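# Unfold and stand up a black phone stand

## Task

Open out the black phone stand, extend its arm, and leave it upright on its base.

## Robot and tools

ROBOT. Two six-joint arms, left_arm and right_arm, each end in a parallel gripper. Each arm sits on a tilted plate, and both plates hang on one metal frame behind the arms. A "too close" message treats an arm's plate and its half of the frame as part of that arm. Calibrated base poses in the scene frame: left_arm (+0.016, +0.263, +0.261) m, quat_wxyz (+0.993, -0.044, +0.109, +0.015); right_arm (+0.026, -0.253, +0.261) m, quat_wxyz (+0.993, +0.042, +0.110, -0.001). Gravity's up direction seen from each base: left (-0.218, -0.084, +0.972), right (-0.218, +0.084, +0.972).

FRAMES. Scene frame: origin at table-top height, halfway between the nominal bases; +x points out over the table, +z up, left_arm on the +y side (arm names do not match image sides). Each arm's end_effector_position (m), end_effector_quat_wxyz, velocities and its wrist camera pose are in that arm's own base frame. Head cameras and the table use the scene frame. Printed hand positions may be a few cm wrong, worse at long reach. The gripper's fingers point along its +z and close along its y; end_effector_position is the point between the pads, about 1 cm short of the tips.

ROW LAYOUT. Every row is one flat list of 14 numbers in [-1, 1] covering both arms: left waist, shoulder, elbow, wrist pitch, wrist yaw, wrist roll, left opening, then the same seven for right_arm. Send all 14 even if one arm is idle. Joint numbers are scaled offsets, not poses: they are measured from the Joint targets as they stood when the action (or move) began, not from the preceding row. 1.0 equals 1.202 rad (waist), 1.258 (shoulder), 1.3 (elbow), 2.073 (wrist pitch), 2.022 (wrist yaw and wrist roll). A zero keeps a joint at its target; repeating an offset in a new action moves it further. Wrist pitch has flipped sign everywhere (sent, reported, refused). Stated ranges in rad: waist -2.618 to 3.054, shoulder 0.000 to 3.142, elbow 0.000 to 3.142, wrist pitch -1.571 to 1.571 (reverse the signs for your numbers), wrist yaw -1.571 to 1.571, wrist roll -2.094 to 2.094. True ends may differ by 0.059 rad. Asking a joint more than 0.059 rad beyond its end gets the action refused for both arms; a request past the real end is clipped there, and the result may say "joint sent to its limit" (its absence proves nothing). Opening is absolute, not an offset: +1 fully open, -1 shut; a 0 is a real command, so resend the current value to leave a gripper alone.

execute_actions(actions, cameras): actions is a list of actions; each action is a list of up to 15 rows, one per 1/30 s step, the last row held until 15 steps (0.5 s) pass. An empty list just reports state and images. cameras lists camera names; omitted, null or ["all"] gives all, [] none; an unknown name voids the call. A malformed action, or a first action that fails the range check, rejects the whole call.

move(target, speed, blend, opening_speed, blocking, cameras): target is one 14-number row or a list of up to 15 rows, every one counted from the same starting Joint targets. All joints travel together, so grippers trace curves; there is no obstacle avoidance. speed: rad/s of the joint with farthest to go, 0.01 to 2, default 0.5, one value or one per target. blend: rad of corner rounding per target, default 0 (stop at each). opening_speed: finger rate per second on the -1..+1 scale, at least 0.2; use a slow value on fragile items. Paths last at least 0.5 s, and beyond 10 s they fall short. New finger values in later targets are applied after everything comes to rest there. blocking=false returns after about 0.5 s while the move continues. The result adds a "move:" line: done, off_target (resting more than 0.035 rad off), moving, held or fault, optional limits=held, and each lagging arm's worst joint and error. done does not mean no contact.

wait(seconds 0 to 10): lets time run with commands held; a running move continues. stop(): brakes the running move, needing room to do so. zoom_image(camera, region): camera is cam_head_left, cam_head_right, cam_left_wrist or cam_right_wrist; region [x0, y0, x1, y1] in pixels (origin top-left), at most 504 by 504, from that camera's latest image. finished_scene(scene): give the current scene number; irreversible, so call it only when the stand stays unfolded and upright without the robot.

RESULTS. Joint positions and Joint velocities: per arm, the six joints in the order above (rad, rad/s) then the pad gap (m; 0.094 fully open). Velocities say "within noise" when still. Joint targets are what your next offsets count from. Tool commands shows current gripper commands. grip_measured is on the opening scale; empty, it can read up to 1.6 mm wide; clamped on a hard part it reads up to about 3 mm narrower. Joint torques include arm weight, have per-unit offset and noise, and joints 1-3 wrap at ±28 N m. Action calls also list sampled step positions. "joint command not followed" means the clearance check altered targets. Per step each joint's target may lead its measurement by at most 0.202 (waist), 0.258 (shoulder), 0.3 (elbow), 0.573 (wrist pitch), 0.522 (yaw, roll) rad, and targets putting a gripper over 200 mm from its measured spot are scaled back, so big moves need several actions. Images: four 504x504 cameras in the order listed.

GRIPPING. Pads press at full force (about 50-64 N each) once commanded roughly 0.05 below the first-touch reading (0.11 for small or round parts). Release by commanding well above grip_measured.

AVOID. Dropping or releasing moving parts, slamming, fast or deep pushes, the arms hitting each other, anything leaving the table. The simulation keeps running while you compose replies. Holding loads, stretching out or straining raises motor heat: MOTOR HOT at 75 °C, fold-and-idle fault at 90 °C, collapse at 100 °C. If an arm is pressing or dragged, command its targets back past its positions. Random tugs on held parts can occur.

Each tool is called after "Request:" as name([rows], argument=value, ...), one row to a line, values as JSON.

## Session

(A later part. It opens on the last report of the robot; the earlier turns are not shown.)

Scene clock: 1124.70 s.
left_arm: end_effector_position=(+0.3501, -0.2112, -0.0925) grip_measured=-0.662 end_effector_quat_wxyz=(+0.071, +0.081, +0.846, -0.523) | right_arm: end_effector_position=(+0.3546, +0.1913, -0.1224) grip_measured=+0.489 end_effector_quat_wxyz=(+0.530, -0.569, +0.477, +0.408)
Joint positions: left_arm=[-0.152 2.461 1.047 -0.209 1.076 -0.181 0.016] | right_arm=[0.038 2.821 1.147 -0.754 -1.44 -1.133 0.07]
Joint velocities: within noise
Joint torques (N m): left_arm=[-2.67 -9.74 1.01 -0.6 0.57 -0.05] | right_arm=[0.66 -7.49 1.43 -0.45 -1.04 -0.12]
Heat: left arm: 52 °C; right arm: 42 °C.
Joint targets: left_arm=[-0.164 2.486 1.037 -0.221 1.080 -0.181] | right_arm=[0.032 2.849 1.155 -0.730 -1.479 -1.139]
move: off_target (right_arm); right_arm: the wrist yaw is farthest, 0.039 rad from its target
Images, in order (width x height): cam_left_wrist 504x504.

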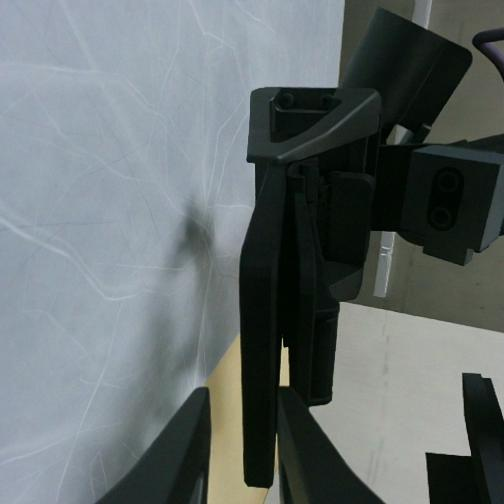

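Request:
move(target=[-0.0140,0.0082,-0.0015,-0.0207,-0.0037,-0.0134,-0.66,0,0,0,0,0,0,0.3], speed=0.08, cameras=["cam_left_wrist"])

Request:
zoom_image(camera="cam_left_wrist", region=[210, 320, 380, 490])

Scene clock: 1132.50 s.
left_arm: end_effector_position=(+0.3497, -0.2168, -0.0951) grip_measured=-0.662 end_effector_quat_wxyz=(+0.073, +0.083, +0.846, -0.522) | right_arm: end_effector_position=(+0.3546, +0.1913, -0.1224) grip_measured=+0.489 end_effector_quat_wxyz=(+0.530, -0.569, +0.477, +0.408)
Joint positions: left_arm=[-0.168 2.47 1.043 -0.252 1.068 -0.208 0.016] | right_arm=[0.038 2.821 1.147 -0.754 -1.44 -1.133 0.07]
Joint velocities: within noise
Joint torques (N m): left_arm=[-2.69 -9.48 1.26 -0.67 0.51 0.03] | right_arm=[0.75 -7.35 1.33 -0.39 -1.11 -0.12]
Heat: left arm: 51 °C; right arm: 42 °C.
Joint targets: left_arm=[-0.180 2.497 1.035 -0.264 1.072 -0.208] | right_arm=[0.032 2.849 1.155 -0.730 -1.479 -1.139]
move: off_target (right_arm); right_arm: the wrist yaw is farthest, 0.039 rad from its target
Images, in order (width x height): cam_left_wrist 504x504.

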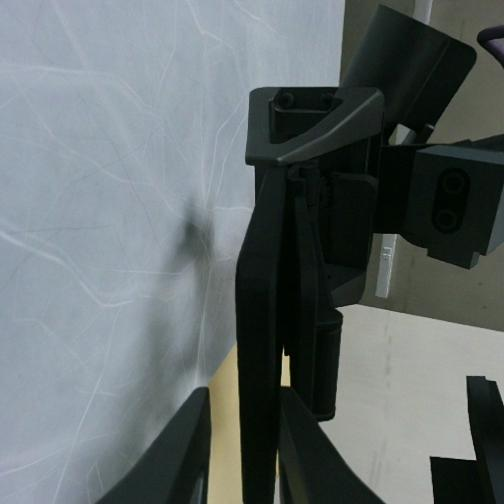

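Scaled by 2.965 from the camera's 504x504 image, which has a finer 720x720 frame.

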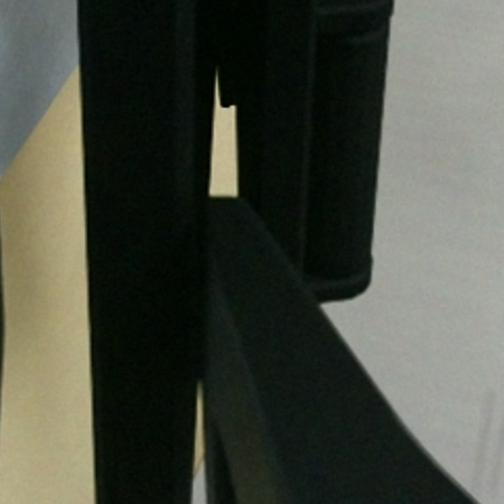

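Request:
move(target=[-0.0140,0.0080,-0.001,-0.0210,-0.0038,-0.0134,-0.66,0,0,0,0,0,0,0.3], speed=0.08, cameras=["cam_left_wrist"])

Request:
zoom_image(camera="cam_left_wrist", region=[210, 320, 380, 490])

Scene clock: 1136.63 s.
left_arm: end_effector_position=(+0.3505, -0.2218, -0.0972) grip_measured=-0.662 end_effector_quat_wxyz=(+0.075, +0.084, +0.846, -0.522) | right_arm: end_effector_position=(+0.3549, +0.1905, -0.1222) grip_measured=+0.489 end_effector_quat_wxyz=(+0.531, -0.569, +0.477, +0.408)
Joint positions: left_arm=[-0.182 2.48 1.043 -0.29 1.061 -0.235 0.016] | right_arm=[0.036 2.821 1.147 -0.754 -1.442 -1.133 0.07]
Joint velocities: within noise
Joint torques (N m): left_arm=[-2.82 -9.47 1.11 -0.79 0.52 0] | right_arm=[0.85 -7.58 1.29 -0.41 -1.07 -0.1]
Heat: left arm: 50 °C; right arm: 42 °C.
Joint targets: left_arm=[-0.197 2.507 1.034 -0.308 1.065 -0.235] | right_arm=[0.032 2.849 1.155 -0.730 -1.480 -1.140]
move: off_target (right_arm); right_arm: the wrist yaw is farthest, 0.037 rad from its target
Images, in order (width x height): cam_left_wrist 504x504.

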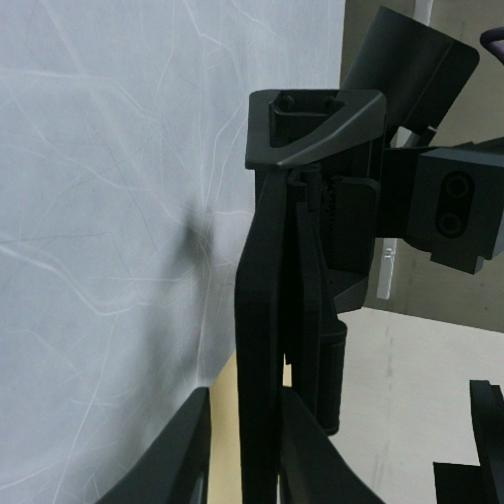

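Scaled by 2.965 from the camera's 504x504 image, which has a finer 720x720 frame.

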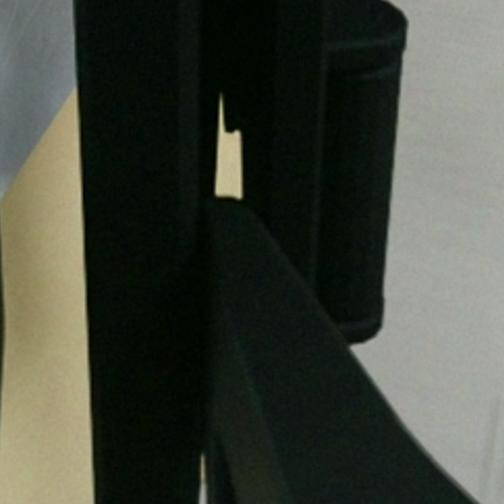

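Request:
move(target=[-0.0150,0.0080,-0.001,-0.0220,-0.004,-0.0134,-0.66,0,0,0,0,0,0,0.3], speed=0.08, cameras=["cam_left_wrist"])

Request:
zoom_image(camera="cam_left_wrist", region=[180, 260, 400, 480])

Scene clock: 1141.30 s.
left_arm: end_effector_position=(+0.3529, -0.2254, -0.0981) grip_measured=-0.662 end_effector_quat_wxyz=(+0.082, +0.085, +0.845, -0.522) | right_arm: end_effector_position=(+0.3564, +0.1876, -0.1222) grip_measured=+0.489 end_effector_quat_wxyz=(+0.533, -0.567, +0.479, +0.406)
Joint positions: left_arm=[-0.192 2.487 1.04 -0.338 1.055 -0.264 0.016] | right_arm=[0.027 2.821 1.147 -0.754 -1.442 -1.134 0.07]
Joint velocities: within noise
Joint torques (N m): left_arm=[-3.54 -9.48 1.42 -0.85 0.5 0.09] | right_arm=[1.44 -7.56 1.36 -0.42 -1.1 -0.08]
Heat: left arm: 49 °C; right arm: 42 °C.
Joint targets: left_arm=[-0.215 2.517 1.033 -0.353 1.057 -0.262] | right_arm=[0.032 2.849 1.155 -0.730 -1.480 -1.139]
move: off_target (right_arm); right_arm: the wrist yaw is farthest, 0.038 rad from its target
Images, in order (width x height): cam_left_wrist 504x504.

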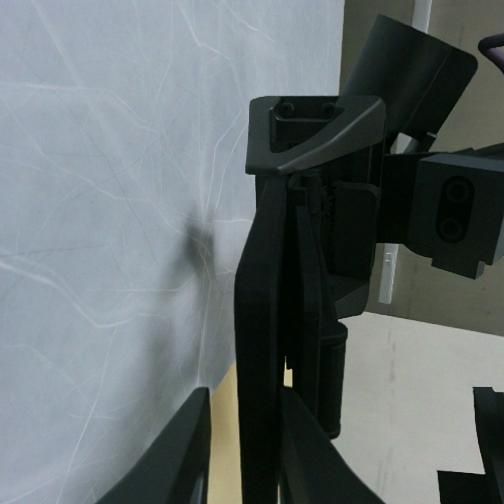

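Scaled by 2.291 from the camera's 504x504 image, which has a finer 720x720 frame.

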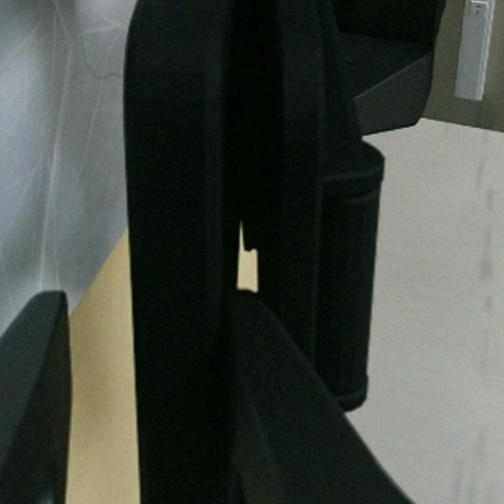

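Request:
move(target=[0,-0.02,0,0,0,0,-0.95,0,0,0,0,0,0,0.3], opening_speed=0.2, cameras=["cam_left_wrist","cam_right_wrist"])

Request:
zoom_image(camera="cam_left_wrist", region=[180, 260, 400, 480])

Scene clock: 1151.73 s.
left_arm: end_effector_position=(+0.3529, -0.2265, -0.0973) grip_measured=-0.855 end_effector_quat_wxyz=(+0.082, +0.085, +0.844, -0.524) | right_arm: end_effector_position=(+0.3572, +0.1874, -0.1236) grip_measured=+0.489 end_effector_quat_wxyz=(+0.533, -0.569, +0.481, +0.402)
Joint positions: left_arm=[-0.194 2.487 1.039 -0.344 1.058 -0.27 0.007] | right_arm=[0.027 2.821 1.147 -0.752 -1.433 -1.14 0.07]
Joint velocities: within noise
Joint torques (N m): left_arm=[-3.43 -11.75 1.2 -0.73 0.49 0.12] | right_arm=[1.48 -7.5 1.46 -0.45 -1.19 -0.01]
Heat: left arm: 48 °C; right arm: 42 °C.
Joint targets: left_arm=[-0.215 2.491 1.033 -0.353 1.057 -0.262] | right_arm=[0.032 2.849 1.155 -0.730 -1.480 -1.139]
move: off_target (right_arm); right_arm: the wrist yaw is farthest, 0.047 rad from its target
Images, in order (width x height): cam_left_wrist 504x504, cam_right_wrist 504x504.

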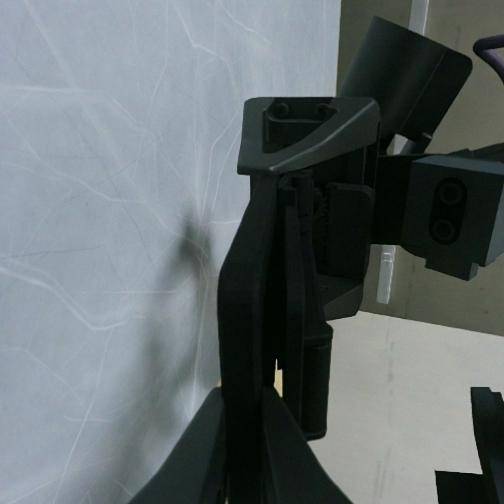

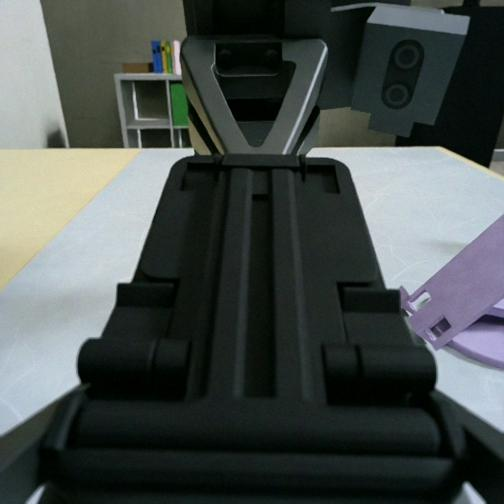

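Scaled by 2.291 from the camera's 504x504 image, which has a finer 720x720 frame.

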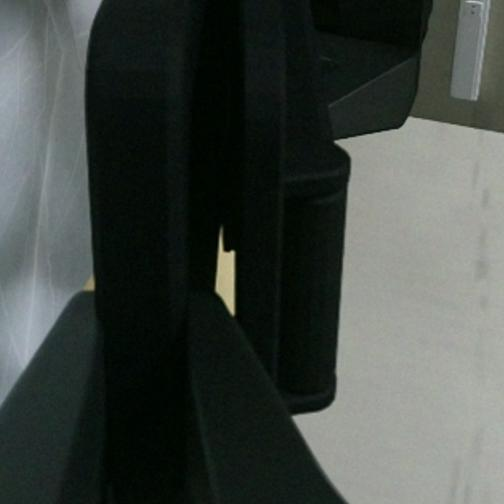

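Request:
move(target=[0,0,0,0,0,0,-0.95,0,0,0,0,0,0,0.47], opening_speed=0.3, cameras=["cam_left_wrist","cam_right_wrist"])

Request:
move(target=[0,0,0,0,0,0,-0.95,0,0,0,0,0,0,0.54], opening_speed=0.3, cameras=["cam_left_wrist","cam_right_wrist"])

Scene clock: 1158.00 s.
left_arm: end_effector_position=(+0.3530, -0.2265, -0.0972) grip_measured=-0.855 end_effector_quat_wxyz=(+0.082, +0.085, +0.844, -0.524) | right_arm: end_effector_position=(+0.3572, +0.1874, -0.1236) grip_measured=+0.489 end_effector_quat_wxyz=(+0.533, -0.569, +0.481, +0.401)
Joint positions: left_arm=[-0.194 2.487 1.039 -0.345 1.058 -0.27 0.007] | right_arm=[0.027 2.821 1.147 -0.752 -1.433 -1.141 0.07]
Joint velocities: within noise
Joint torques (N m): left_arm=[-3.41 -11.47 1.47 -0.76 0.45 0.08] | right_arm=[1.43 -7.5 1.28 -0.44 -1.23 0]
Heat: left arm: 47 °C; right arm: 42 °C.
Joint targets: left_arm=[-0.215 2.491 1.033 -0.353 1.057 -0.262] | right_arm=[0.032 2.849 1.155 -0.730 -1.480 -1.140]
move: off_target (right_arm); right_arm: the wrist yaw is farthest, 0.047 rad from its target
Images, in order (width x height): cam_left_wrist 504x504, cam_right_wrist 504x504.

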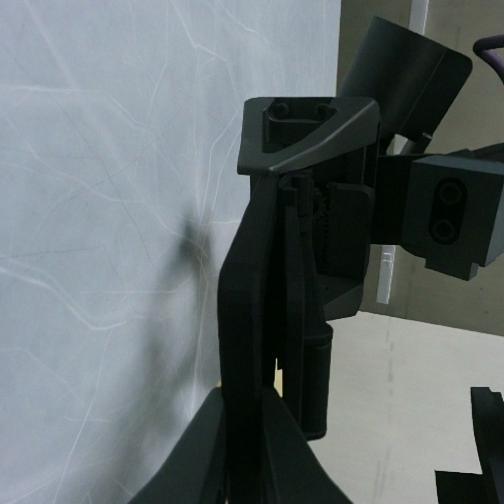

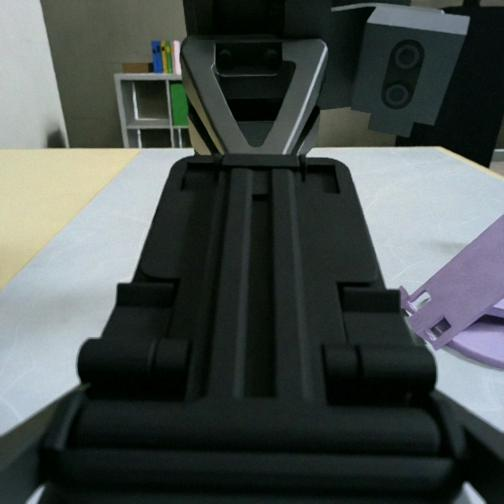

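Scene clock: 1158.50 s.
left_arm: end_effector_position=(+0.3528, -0.2273, -0.0973) grip_measured=-0.856 end_effector_quat_wxyz=(+0.082, +0.086, +0.844, -0.524) | right_arm: end_effector_position=(+0.3569, +0.1874, -0.1231) grip_measured=+0.537 end_effector_quat_wxyz=(+0.533, -0.569, +0.480, +0.403)
Joint positions: left_arm=[-0.196 2.487 1.039 -0.347 1.057 -0.271 0.007] | right_arm=[0.027 2.821 1.147 -0.752 -1.436 -1.141 0.072]
Joint velocities: within noise
Joint torques (N m): left_arm=[-3.36 -11.43 1.25 -0.78 0.53 0.06] | right_arm=[1.48 -7.31 1.39 -0.44 -1.15 -0.02]
Heat: left arm: 47 °C; right arm: 42 °C.
Joint targets: left_arm=[-0.215 2.491 1.033 -0.353 1.057 -0.262] | right_arm=[0.032 2.849 1.155 -0.730 -1.480 -1.139]
move: off_target (right_arm); right_arm: the wrist yaw is farthest, 0.044 rad from its target
Images, in order (width x height): cam_left_wrist 504x504, cam_right_wrist 504x504.

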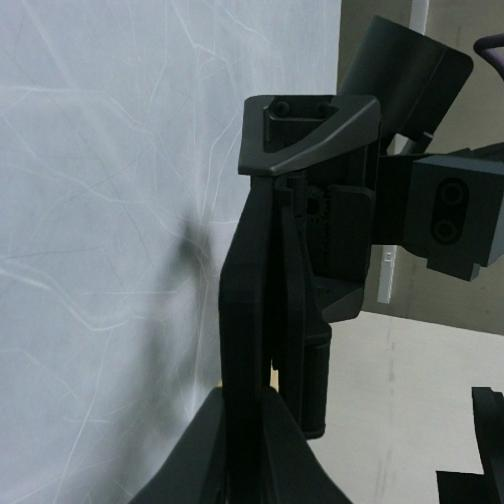

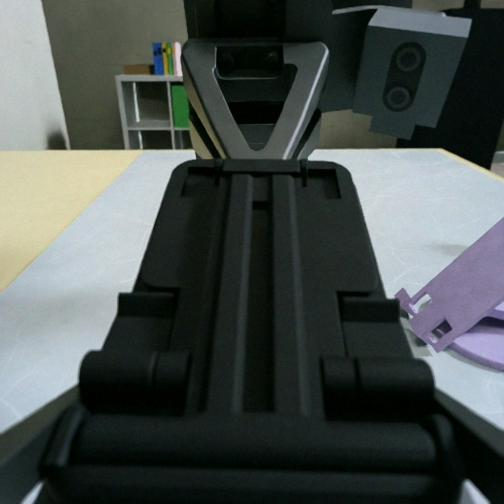

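Request:
move(target=[0,0,0,0,0,0,-0.95,0,0,0,0,0,0,1.0], opening_speed=1, cameras=["cam_right_wrist"])

Request:
move(target=[0,0,0,0,0,0,-0.95,0.015,-0.1979,-0.1515,-0.0270,0.0198,0.0341,1.0], speed=0.25, cameras=["cam_left_wrist","cam_right_wrist"])

Scene clock: 1199.27 s.
left_arm: end_effector_position=(+0.3532, -0.2280, -0.1002) grip_measured=-0.857 end_effector_quat_wxyz=(+0.084, +0.086, +0.848, -0.515) | right_arm: end_effector_position=(+0.3548, +0.1878, -0.1204) grip_measured=+0.997 end_effector_quat_wxyz=(+0.535, -0.567, +0.474, +0.410)
Joint positions: left_arm=[-0.202 2.487 1.039 -0.347 1.036 -0.271 0.007] | right_arm=[0.027 2.821 1.147 -0.752 -1.455 -1.141 0.094]
Joint velocities: within noise
Joint torques (N m): left_arm=[-2.77 -11.69 1.26 -0.77 0.66 0.11] | right_arm=[1.35 -7.43 1.14 -0.42 -0.89 0]
Heat: left arm: 46 °C; right arm: 42 °C.
Joint targets: left_arm=[-0.215 2.491 1.033 -0.353 1.056 -0.262] | right_arm=[0.032 2.849 1.155 -0.730 -1.479 -1.139]
move: done
Images, in order (width x height): cam_right_wrist 504x504.

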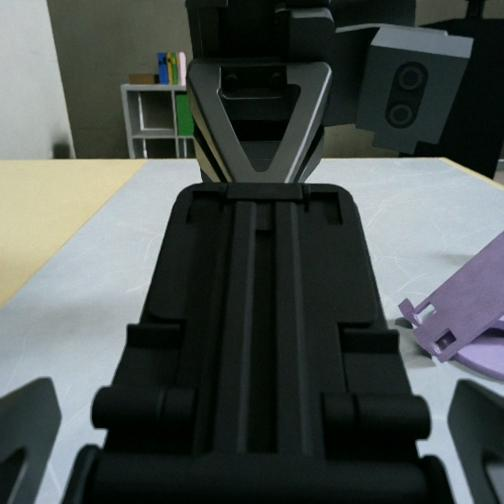

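Scene clock: 1200.73 s.
left_arm: end_effector_position=(+0.3532, -0.2281, -0.1002) grip_measured=-0.857 end_effector_quat_wxyz=(+0.084, +0.087, +0.848, -0.515) | right_arm: end_effector_position=(+0.3420, +0.1917, -0.0705) grip_measured=+0.997 end_effector_quat_wxyz=(+0.531, -0.567, +0.479, +0.409)
Joint positions: left_arm=[-0.203 2.487 1.039 -0.347 1.036 -0.271 0.007] | right_arm=[0.041 2.619 0.968 -0.781 -1.437 -1.078 0.094]
Joint velocities: within noise
Joint torques (N m): left_arm=[-2.77 -11.59 1.5 -0.76 0.72 0.11] | right_arm=[1.94 -10.74 -0.1 -0.75 -0.66 0.07]
Heat: left arm: 46 °C; right arm: 43 °C.
Joint targets: left_arm=[-0.215 2.491 1.033 -0.353 1.057 -0.262] | right_arm=[0.050 2.600 0.958 -0.786 -1.439 -1.071]
move: done
Images, in order (width x height): cam_left_wrist 504x504, cam_right_wrist 504x504.

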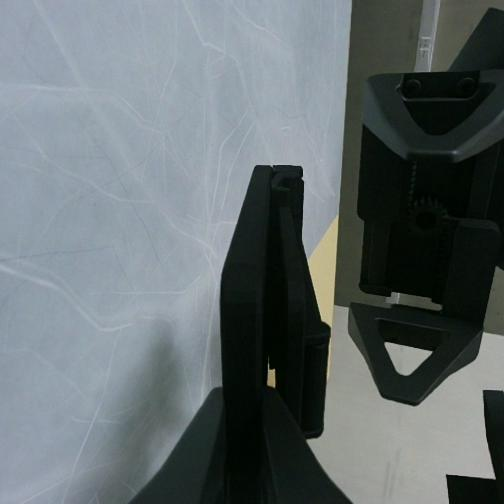

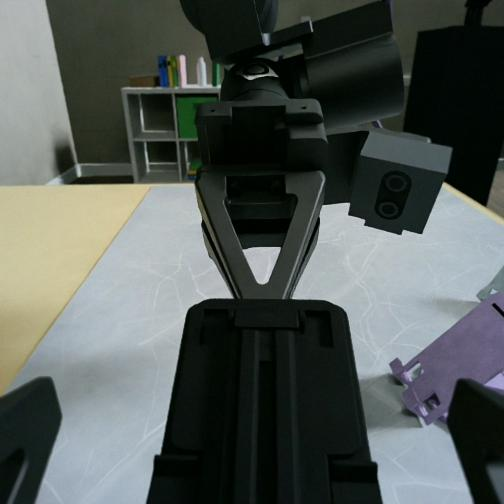

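Request:
move(target=[0,0,0,0,0,0,-0.95,0.3120,-0.3721,-0.0139,0.3087,0.4510,-0.0099,1.0], speed=0.5, cameras=["cam_left_wrist","cam_right_wrist"])

Request:
move(target=[0,0,0,0,0,0,-0.95,0,0,0,0,0,0,0.1], opening_speed=1.5, cameras=["cam_left_wrist","cam_right_wrist","cam_head_right"])

Scene clock: 1213.37 s.
left_arm: end_effector_position=(+0.3532, -0.2281, -0.1002) grip_measured=-0.857 end_effector_quat_wxyz=(+0.084, +0.087, +0.848, -0.515) | right_arm: end_effector_position=(+0.3530, +0.2557, -0.0594) grip_measured=+0.997 end_effector_quat_wxyz=(-0.327, +0.686, -0.633, -0.151)
Joint positions: left_arm=[-0.203 2.487 1.039 -0.347 1.036 -0.271 0.007] | right_arm=[0.418 2.153 0.955 -0.171 -0.524 -1.084 0.094]
Joint velocities: within noise
Joint torques (N m): left_arm=[-2.67 -11.71 1.13 -0.74 0.69 0.09] | right_arm=[2.22 -11.04 2.74 -0.49 -0.44 -0.11]
Heat: left arm: 46 °C; right arm: 46 °C.
Joint targets: left_arm=[-0.215 2.491 1.033 -0.353 1.057 -0.262] | right_arm=[0.425 2.131 0.940 -0.146 -0.528 -1.091]
move: done
Images, in order (width x height): cam_left_wrist 504x504, cam_right_wrist 504x504.

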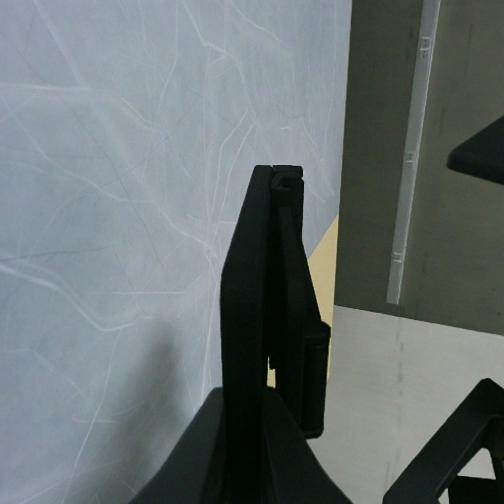

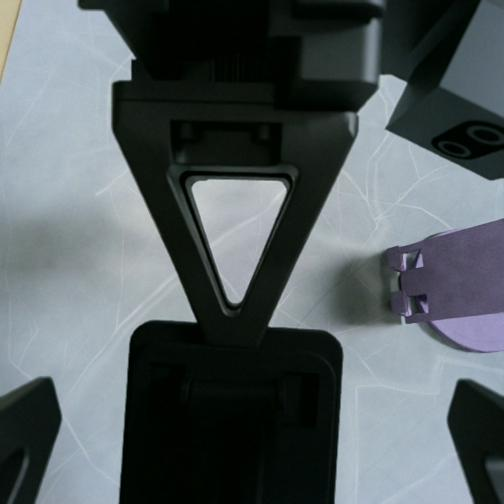

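Scene clock: 1214.20 s.
left_arm: end_effector_position=(+0.3532, -0.2281, -0.1003) grip_measured=-0.857 end_effector_quat_wxyz=(+0.084, +0.087, +0.849, -0.515) | right_arm: end_effector_position=(+0.3530, +0.2556, -0.0595) grip_measured=+0.103 end_effector_quat_wxyz=(-0.327, +0.686, -0.633, -0.151)
Joint positions: left_arm=[-0.203 2.487 1.039 -0.347 1.035 -0.271 0.007] | right_arm=[0.418 2.153 0.955 -0.171 -0.523 -1.084 0.052]
Joint velocities: within noise
Joint torques (N m): left_arm=[-2.81 -11.37 1.36 -0.74 0.69 0.13] | right_arm=[2.21 -11.03 2.74 -0.51 -0.46 -0.11]
Heat: left arm: 46 °C; right arm: 46 °C.
Joint targets: left_arm=[-0.215 2.491 1.033 -0.353 1.056 -0.262] | right_arm=[0.425 2.131 0.940 -0.146 -0.527 -1.091]
move: done
Images, in order (width x height): cam_head_right 504x504, cam_left_wrist 504x504, cam_right_wrist 504x504.

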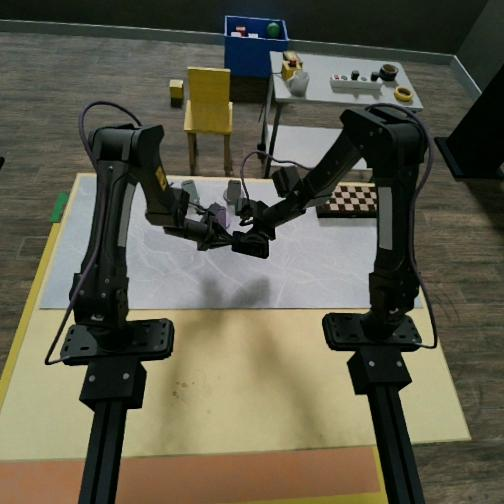

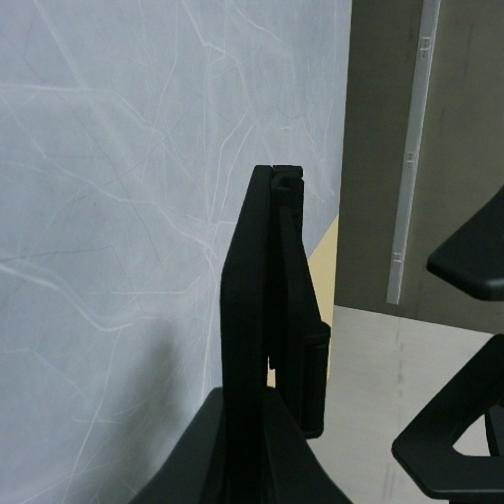

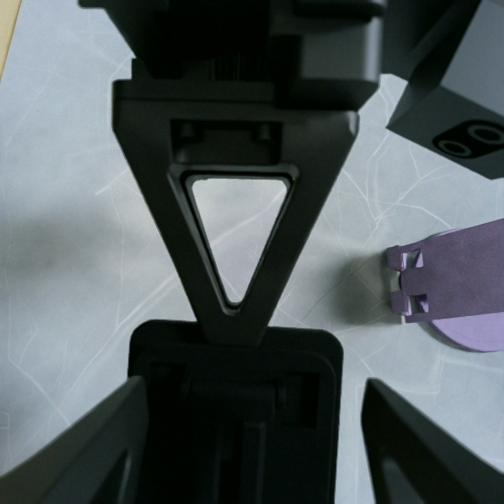

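Request:
zoom_image(camera="cam_right_wrist", region=[100, 280, 400, 504])

Scaled by 1.680 from the camera's 504x504 image, which has a finer 720x720 frame.

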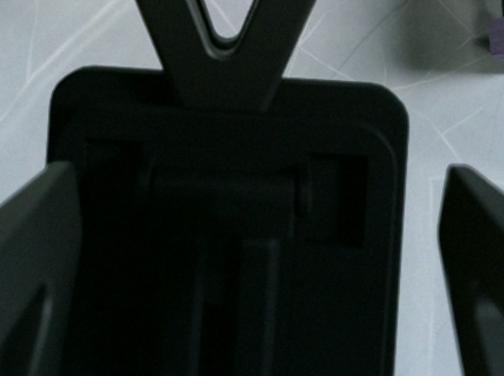

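Request:
move(target=[0,0,0,0,0,0,-0.95,0.005,0.0994,0,-0.055,0,0,0.1], speed=0.15, cameras=["cam_left_wrist","cam_right_wrist"])

Request:
zoom_image(camera="cam_right_wrist", region=[100, 280, 400, 504])

Scene clock: 1239.43 s.
left_arm: end_effector_position=(+0.3532, -0.2281, -0.1003) grip_measured=-0.857 end_effector_quat_wxyz=(+0.084, +0.087, +0.849, -0.515) | right_arm: end_effector_position=(+0.3546, +0.2561, -0.0803) grip_measured=+0.103 end_effector_quat_wxyz=(-0.329, +0.686, -0.632, -0.149)
Joint positions: left_arm=[-0.203 2.487 1.039 -0.347 1.035 -0.271 0.007] | right_arm=[0.418 2.227 0.955 -0.252 -0.523 -1.084 0.052]
Joint velocities: within noise
Joint torques (N m): left_arm=[-2.66 -11.4 1.13 -0.69 0.73 0.14] | right_arm=[2.63 -7.61 2.25 -0.84 -0.48 -0.1]
Heat: left arm: 45 °C; right arm: 48 °C.
Joint targets: left_arm=[-0.215 2.491 1.033 -0.353 1.056 -0.262] | right_arm=[0.431 2.257 0.940 -0.260 -0.527 -1.091]
move: done
Images, in order (width x height): cam_left_wrist 504x504, cam_right_wrist 504x504.

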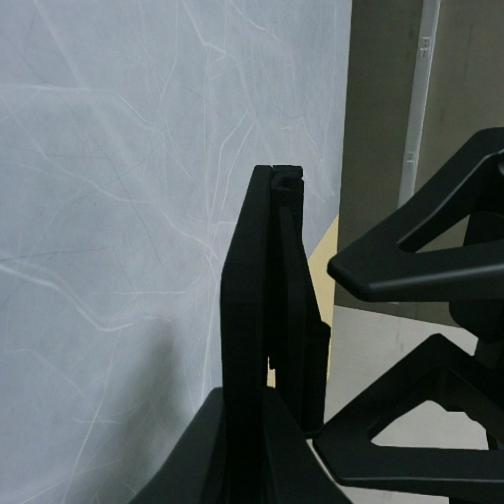

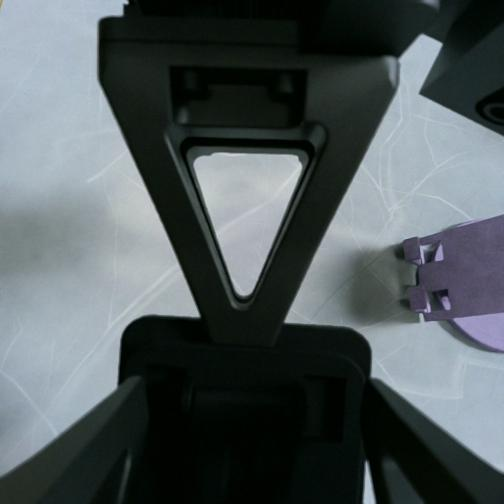

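Scaled by 1.680 from the camera's 504x504 image, which has a finer 720x720 frame.

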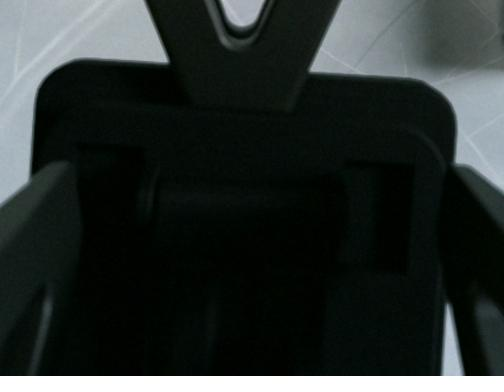

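Request:
move(target=[0,0,0,0,0,0,-0.95,0.0216,0.0048,0.0015,-0.0087,0.0138,0.0213,0.1], speed=0.1, cameras=["cam_left_wrist","cam_right_wrist"])

Request:
zoom_image(camera="cam_left_wrist", region=[200, 230, 450, 480])

Request:
zoom_image(camera="cam_right_wrist", region=[100, 280, 400, 504])

Scene clock: 1270.00 s.
left_arm: end_effector_position=(+0.3532, -0.2281, -0.1003) grip_measured=-0.857 end_effector_quat_wxyz=(+0.084, +0.087, +0.849, -0.515) | right_arm: end_effector_position=(+0.3531, +0.2644, -0.0801) grip_measured=+0.103 end_effector_quat_wxyz=(-0.330, +0.685, -0.633, -0.144)
Joint positions: left_arm=[-0.203 2.487 1.039 -0.347 1.035 -0.271 0.007] | right_arm=[0.447 2.227 0.955 -0.27 -0.497 -1.055 0.052]
Joint velocities: within noise
Joint torques (N m): left_arm=[-2.69 -11.59 1.36 -0.71 0.67 0.08] | right_arm=[2.62 -6.95 2.51 -0.88 -0.42 0.01]
Heat: left arm: 45 °C; right arm: 42 °C.
Joint targets: left_arm=[-0.215 2.491 1.033 -0.353 1.056 -0.262] | right_arm=[0.457 2.263 0.942 -0.278 -0.500 -1.048]
move: off_target (right_arm); right_arm: the shoulder is farthest, 0.036 rad from its target
Images, in order (width x height): cam_left_wrist 504x504, cam_right_wrist 504x504.

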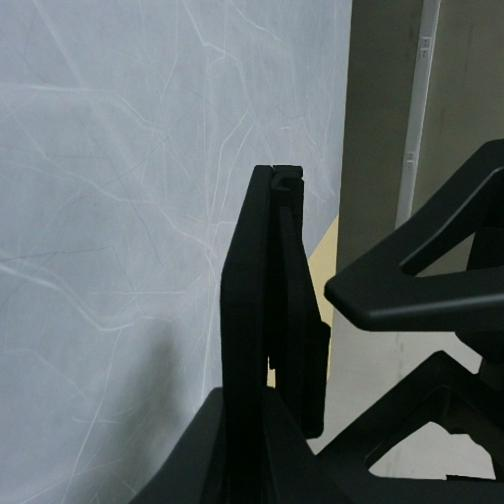

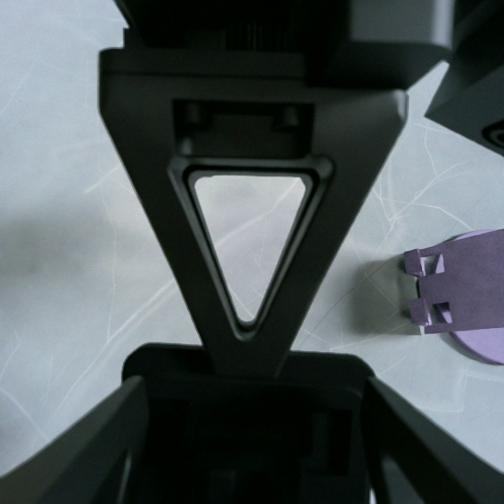

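Scaled by 2.016 from the camera's 504x504 image, which has a finer 720x720 frame.

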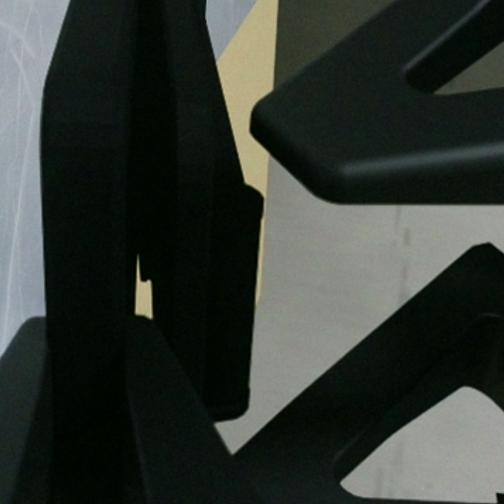

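Scaled by 1.680 from the camera's 504x504 image, which has a finer 720x720 frame.

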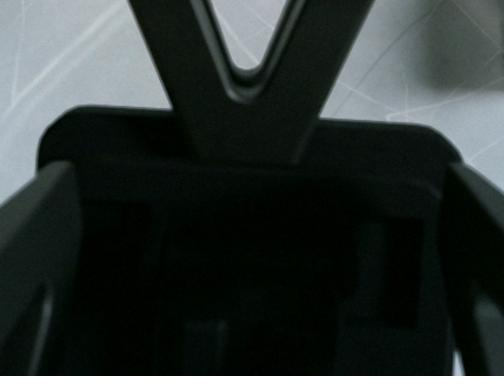

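Request:
move(target=[0,0,0,0,0,0,-0.95,0.0042,0.0095,-0.0077,-0.0087,0,0,0.1], speed=0.1, cameras=["cam_left_wrist","cam_right_wrist"])

Request:
zoom_image(camera="cam_left_wrist", region=[200, 230, 450, 480])

Scene clock: 1295.20 s.
left_arm: end_effector_position=(+0.3537, -0.2277, -0.1010) grip_measured=-0.857 end_effector_quat_wxyz=(+0.085, +0.086, +0.850, -0.513) | right_arm: end_effector_position=(+0.3495, +0.2641, -0.0860) grip_measured=+0.103 end_effector_quat_wxyz=(-0.327, +0.686, -0.634, -0.145)
Joint positions: left_arm=[-0.203 2.487 1.039 -0.347 1.03 -0.271 0.007] | right_arm=[0.45 2.241 0.946 -0.287 -0.496 -1.054 0.052]
Joint velocities: within noise
Joint torques (N m): left_arm=[-2.77 -11.51 1.36 -0.75 0.78 0.15] | right_arm=[2.78 -7.21 2.41 -0.87 -0.43 0.06]
Heat: left arm: 46 °C; right arm: 40 °C.
Joint targets: left_arm=[-0.215 2.491 1.033 -0.353 1.057 -0.262] | right_arm=[0.462 2.275 0.932 -0.296 -0.500 -1.047]
move: done
Images, in order (width x height): cam_left_wrist 504x504, cam_right_wrist 504x504.

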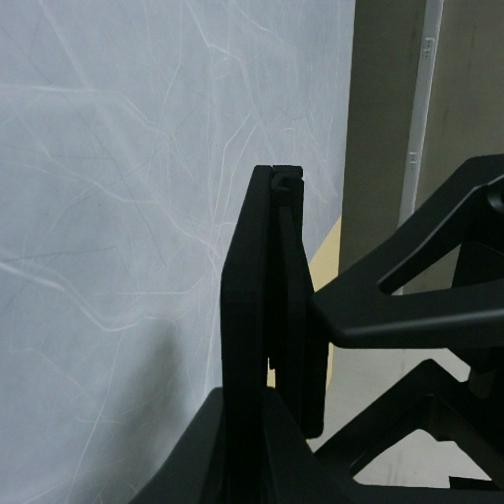

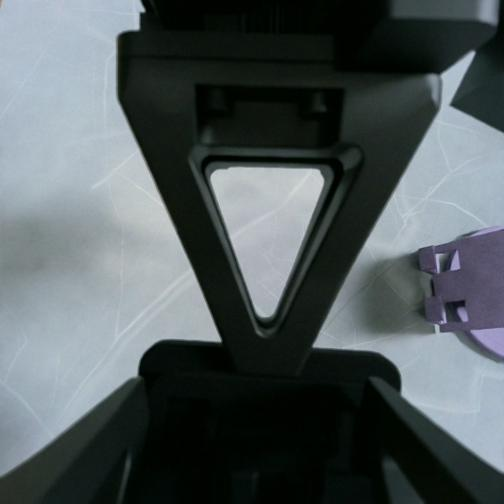

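Scaled by 2.016 from the camera's 504x504 image, which has a finer 720x720 frame.

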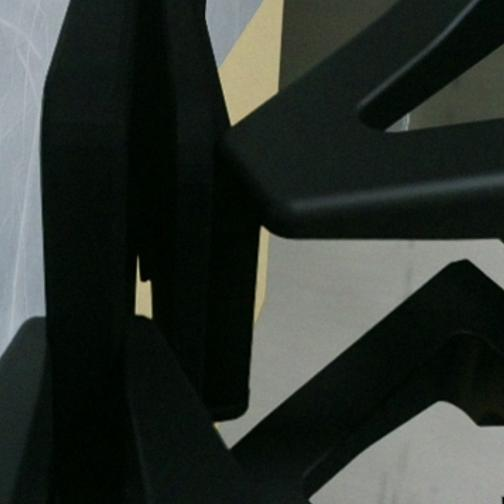

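Request:
move(target=[0,0,0,0,0,0,-0.95,0,0,0,0,0,0,-0.6], opening_speed=0.4, cameras=["cam_left_wrist","cam_right_wrist"])

Request:
zoom_image(camera="cam_left_wrist", region=[200, 230, 450, 480])

Request:
zoom_image(camera="cam_right_wrist", region=[100, 280, 400, 504])

Scene clock: 1306.53 s.
left_arm: end_effector_position=(+0.3536, -0.2277, -0.1010) grip_measured=-0.857 end_effector_quat_wxyz=(+0.085, +0.086, +0.850, -0.513) | right_arm: end_effector_position=(+0.3527, +0.2640, -0.0851) grip_measured=-0.403 end_effector_quat_wxyz=(-0.332, +0.686, -0.633, -0.138)
Joint positions: left_arm=[-0.203 2.487 1.039 -0.347 1.03 -0.271 0.007] | right_arm=[0.45 2.241 0.946 -0.301 -0.486 -1.054 0.028]
Joint velocities: within noise
Joint torques (N m): left_arm=[-2.78 -11.56 1.29 -0.74 0.79 0.11] | right_arm=[2.84 -7.38 2.51 -0.75 -0.58 0.03]
Heat: left arm: 46 °C; right arm: 41 °C.
Joint targets: left_arm=[-0.215 2.491 1.033 -0.353 1.057 -0.262] | right_arm=[0.462 2.274 0.932 -0.296 -0.499 -1.048]
move: done
Images, in order (width x height): cam_left_wrist 504x504, cam_right_wrist 504x504.

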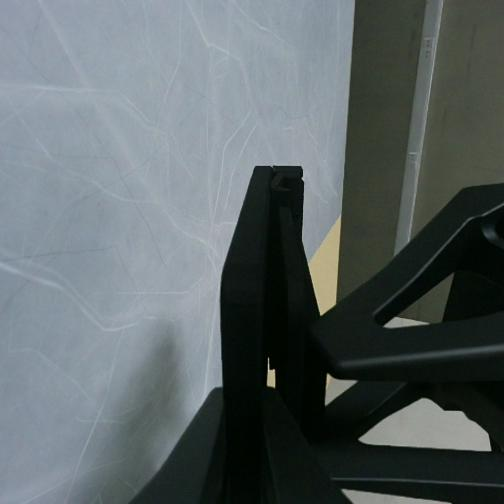

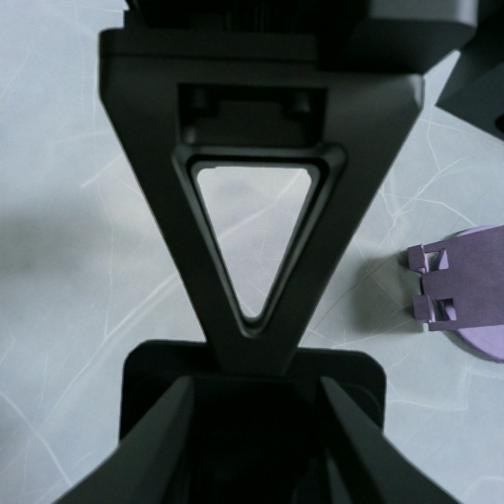

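Scaled by 2.016 from the camera's 504x504 image, which has a finer 720x720 frame.

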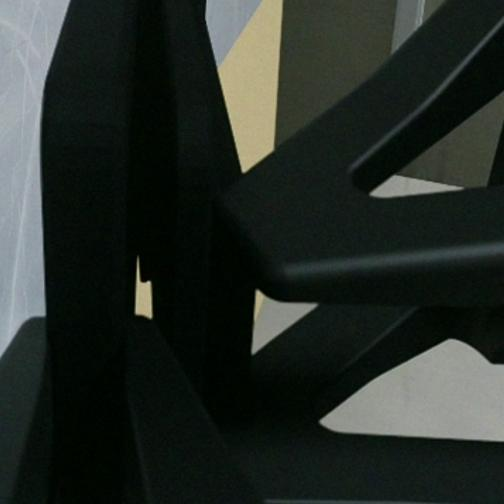

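Scaled by 1.680 from the camera's 504x504 image, which has a finer 720x720 frame.

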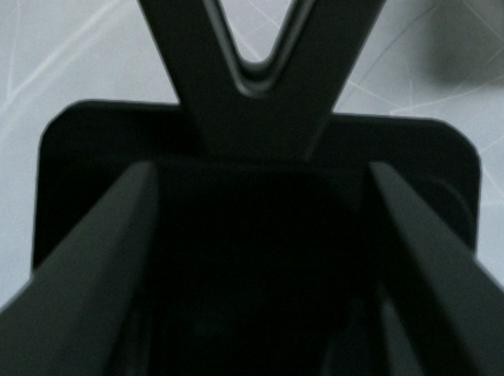

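Request:
move(target=[0,0,0,0,0,0,-0.95,-0.0890,0.0032,-0.0477,-0.0781,-0.0954,-0.0099,-0.75], speed=0.1, cameras=["cam_left_wrist","cam_right_wrist"])

Request:
zoom_image(camera="cam_left_wrist", region=[150, 150, 450, 450])

Scene clock: 1330.57 s.
left_arm: end_effector_position=(+0.3485, -0.2356, -0.0952) grip_measured=-0.857 end_effector_quat_wxyz=(+0.080, +0.098, +0.839, -0.529) | right_arm: end_effector_position=(+0.3480, +0.2554, -0.0762) grip_measured=-0.405 end_effector_quat_wxyz=(-0.380, +0.668, -0.610, -0.193)
Joint positions: left_arm=[-0.217 2.487 1.038 -0.361 1.067 -0.273 0.007] | right_arm=[0.373 2.257 0.88 -0.435 -0.664 -1.064 0.028]
Joint velocities: within noise
Joint torques (N m): left_arm=[-1.55 -11.58 1.37 -0.6 0.37 0.11] | right_arm=[0.12 -7.72 2.1 -1.06 -0.77 -0.03]
Heat: left arm: 46 °C; right arm: 43 °C.
Joint targets: left_arm=[-0.215 2.491 1.033 -0.353 1.056 -0.262] | right_arm=[0.355 2.279 0.870 -0.458 -0.693 -1.068]
move: done
Images, in order (width x height): cam_left_wrist 504x504, cam_right_wrist 504x504.

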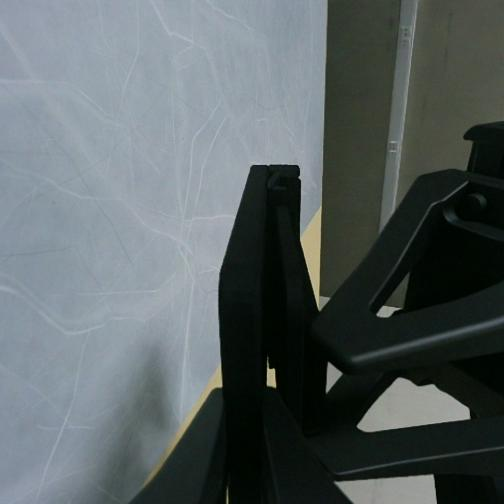

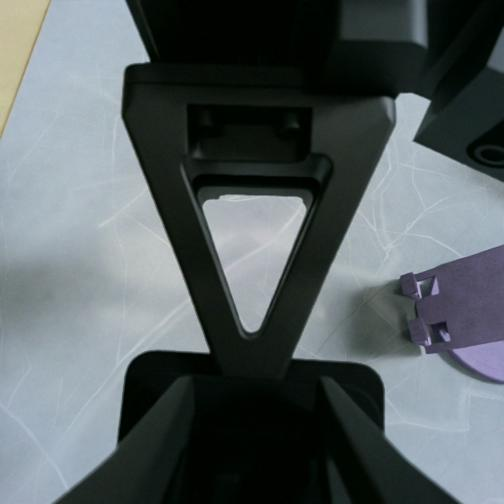

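Scaled by 1.680 from the camera's 504x504 image, which has a finer 720x720 frame.

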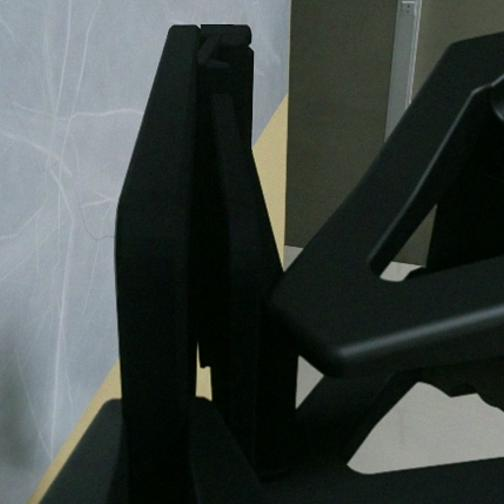

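Request:
move(target=[0,0,0,0,0,0,-0.95,-0.0682,0.0413,-0.0254,-0.0710,-0.0990,0.0084,-0.75], speed=0.1, cameras=["cam_left_wrist","cam_right_wrist"])

Request:
zoom_image(camera="cam_left_wrist", region=[150, 150, 450, 450])

Scene clock: 1337.53 s.
left_arm: end_effector_position=(+0.3450, -0.2412, -0.0905) grip_measured=-0.857 end_effector_quat_wxyz=(+0.075, +0.105, +0.831, -0.541) | right_arm: end_effector_position=(+0.3443, +0.2474, -0.0697) grip_measured=-0.406 end_effector_quat_wxyz=(-0.428, +0.648, -0.579, -0.248)
Joint positions: left_arm=[-0.227 2.487 1.038 -0.372 1.095 -0.279 0.007] | right_arm=[0.299 2.312 0.846 -0.578 -0.852 -1.064 0.028]
Joint velocities: within noise
Joint torques (N m): left_arm=[-0.5 -11.63 1.29 -0.51 0.11 0.21] | right_arm=[-0.49 -7.84 1.65 -1.15 -0.99 0.16]
Heat: left arm: 46 °C; right arm: 42 °C.
Joint targets: left_arm=[-0.215 2.491 1.033 -0.353 1.057 -0.262] | right_arm=[0.273 2.330 0.837 -0.605 -0.893 -1.050]
move: off_target (left_arm, right_arm); left_arm: the wrist yaw is farthest, 0.039 rad from its target; right_arm: the wrist yaw is farthest, 0.041 rad from its target
Images, in order (width x height): cam_left_wrist 504x504, cam_right_wrist 504x504.

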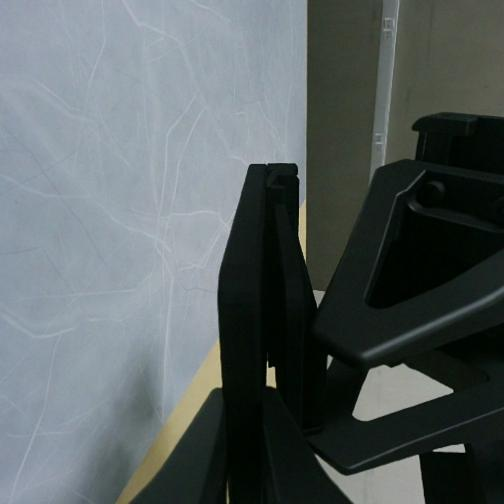

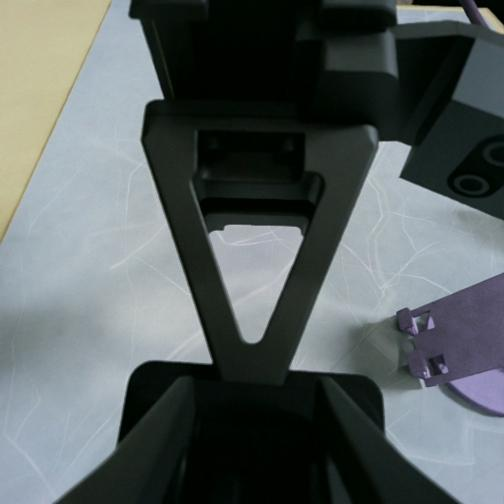

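Scaled by 1.680 from the camera's 504x504 image, which has a finer 720x720 frame.

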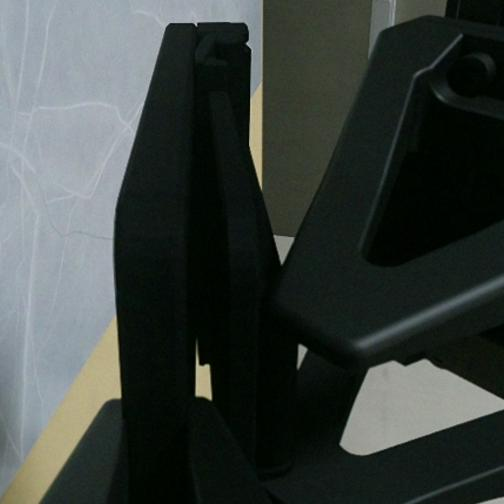

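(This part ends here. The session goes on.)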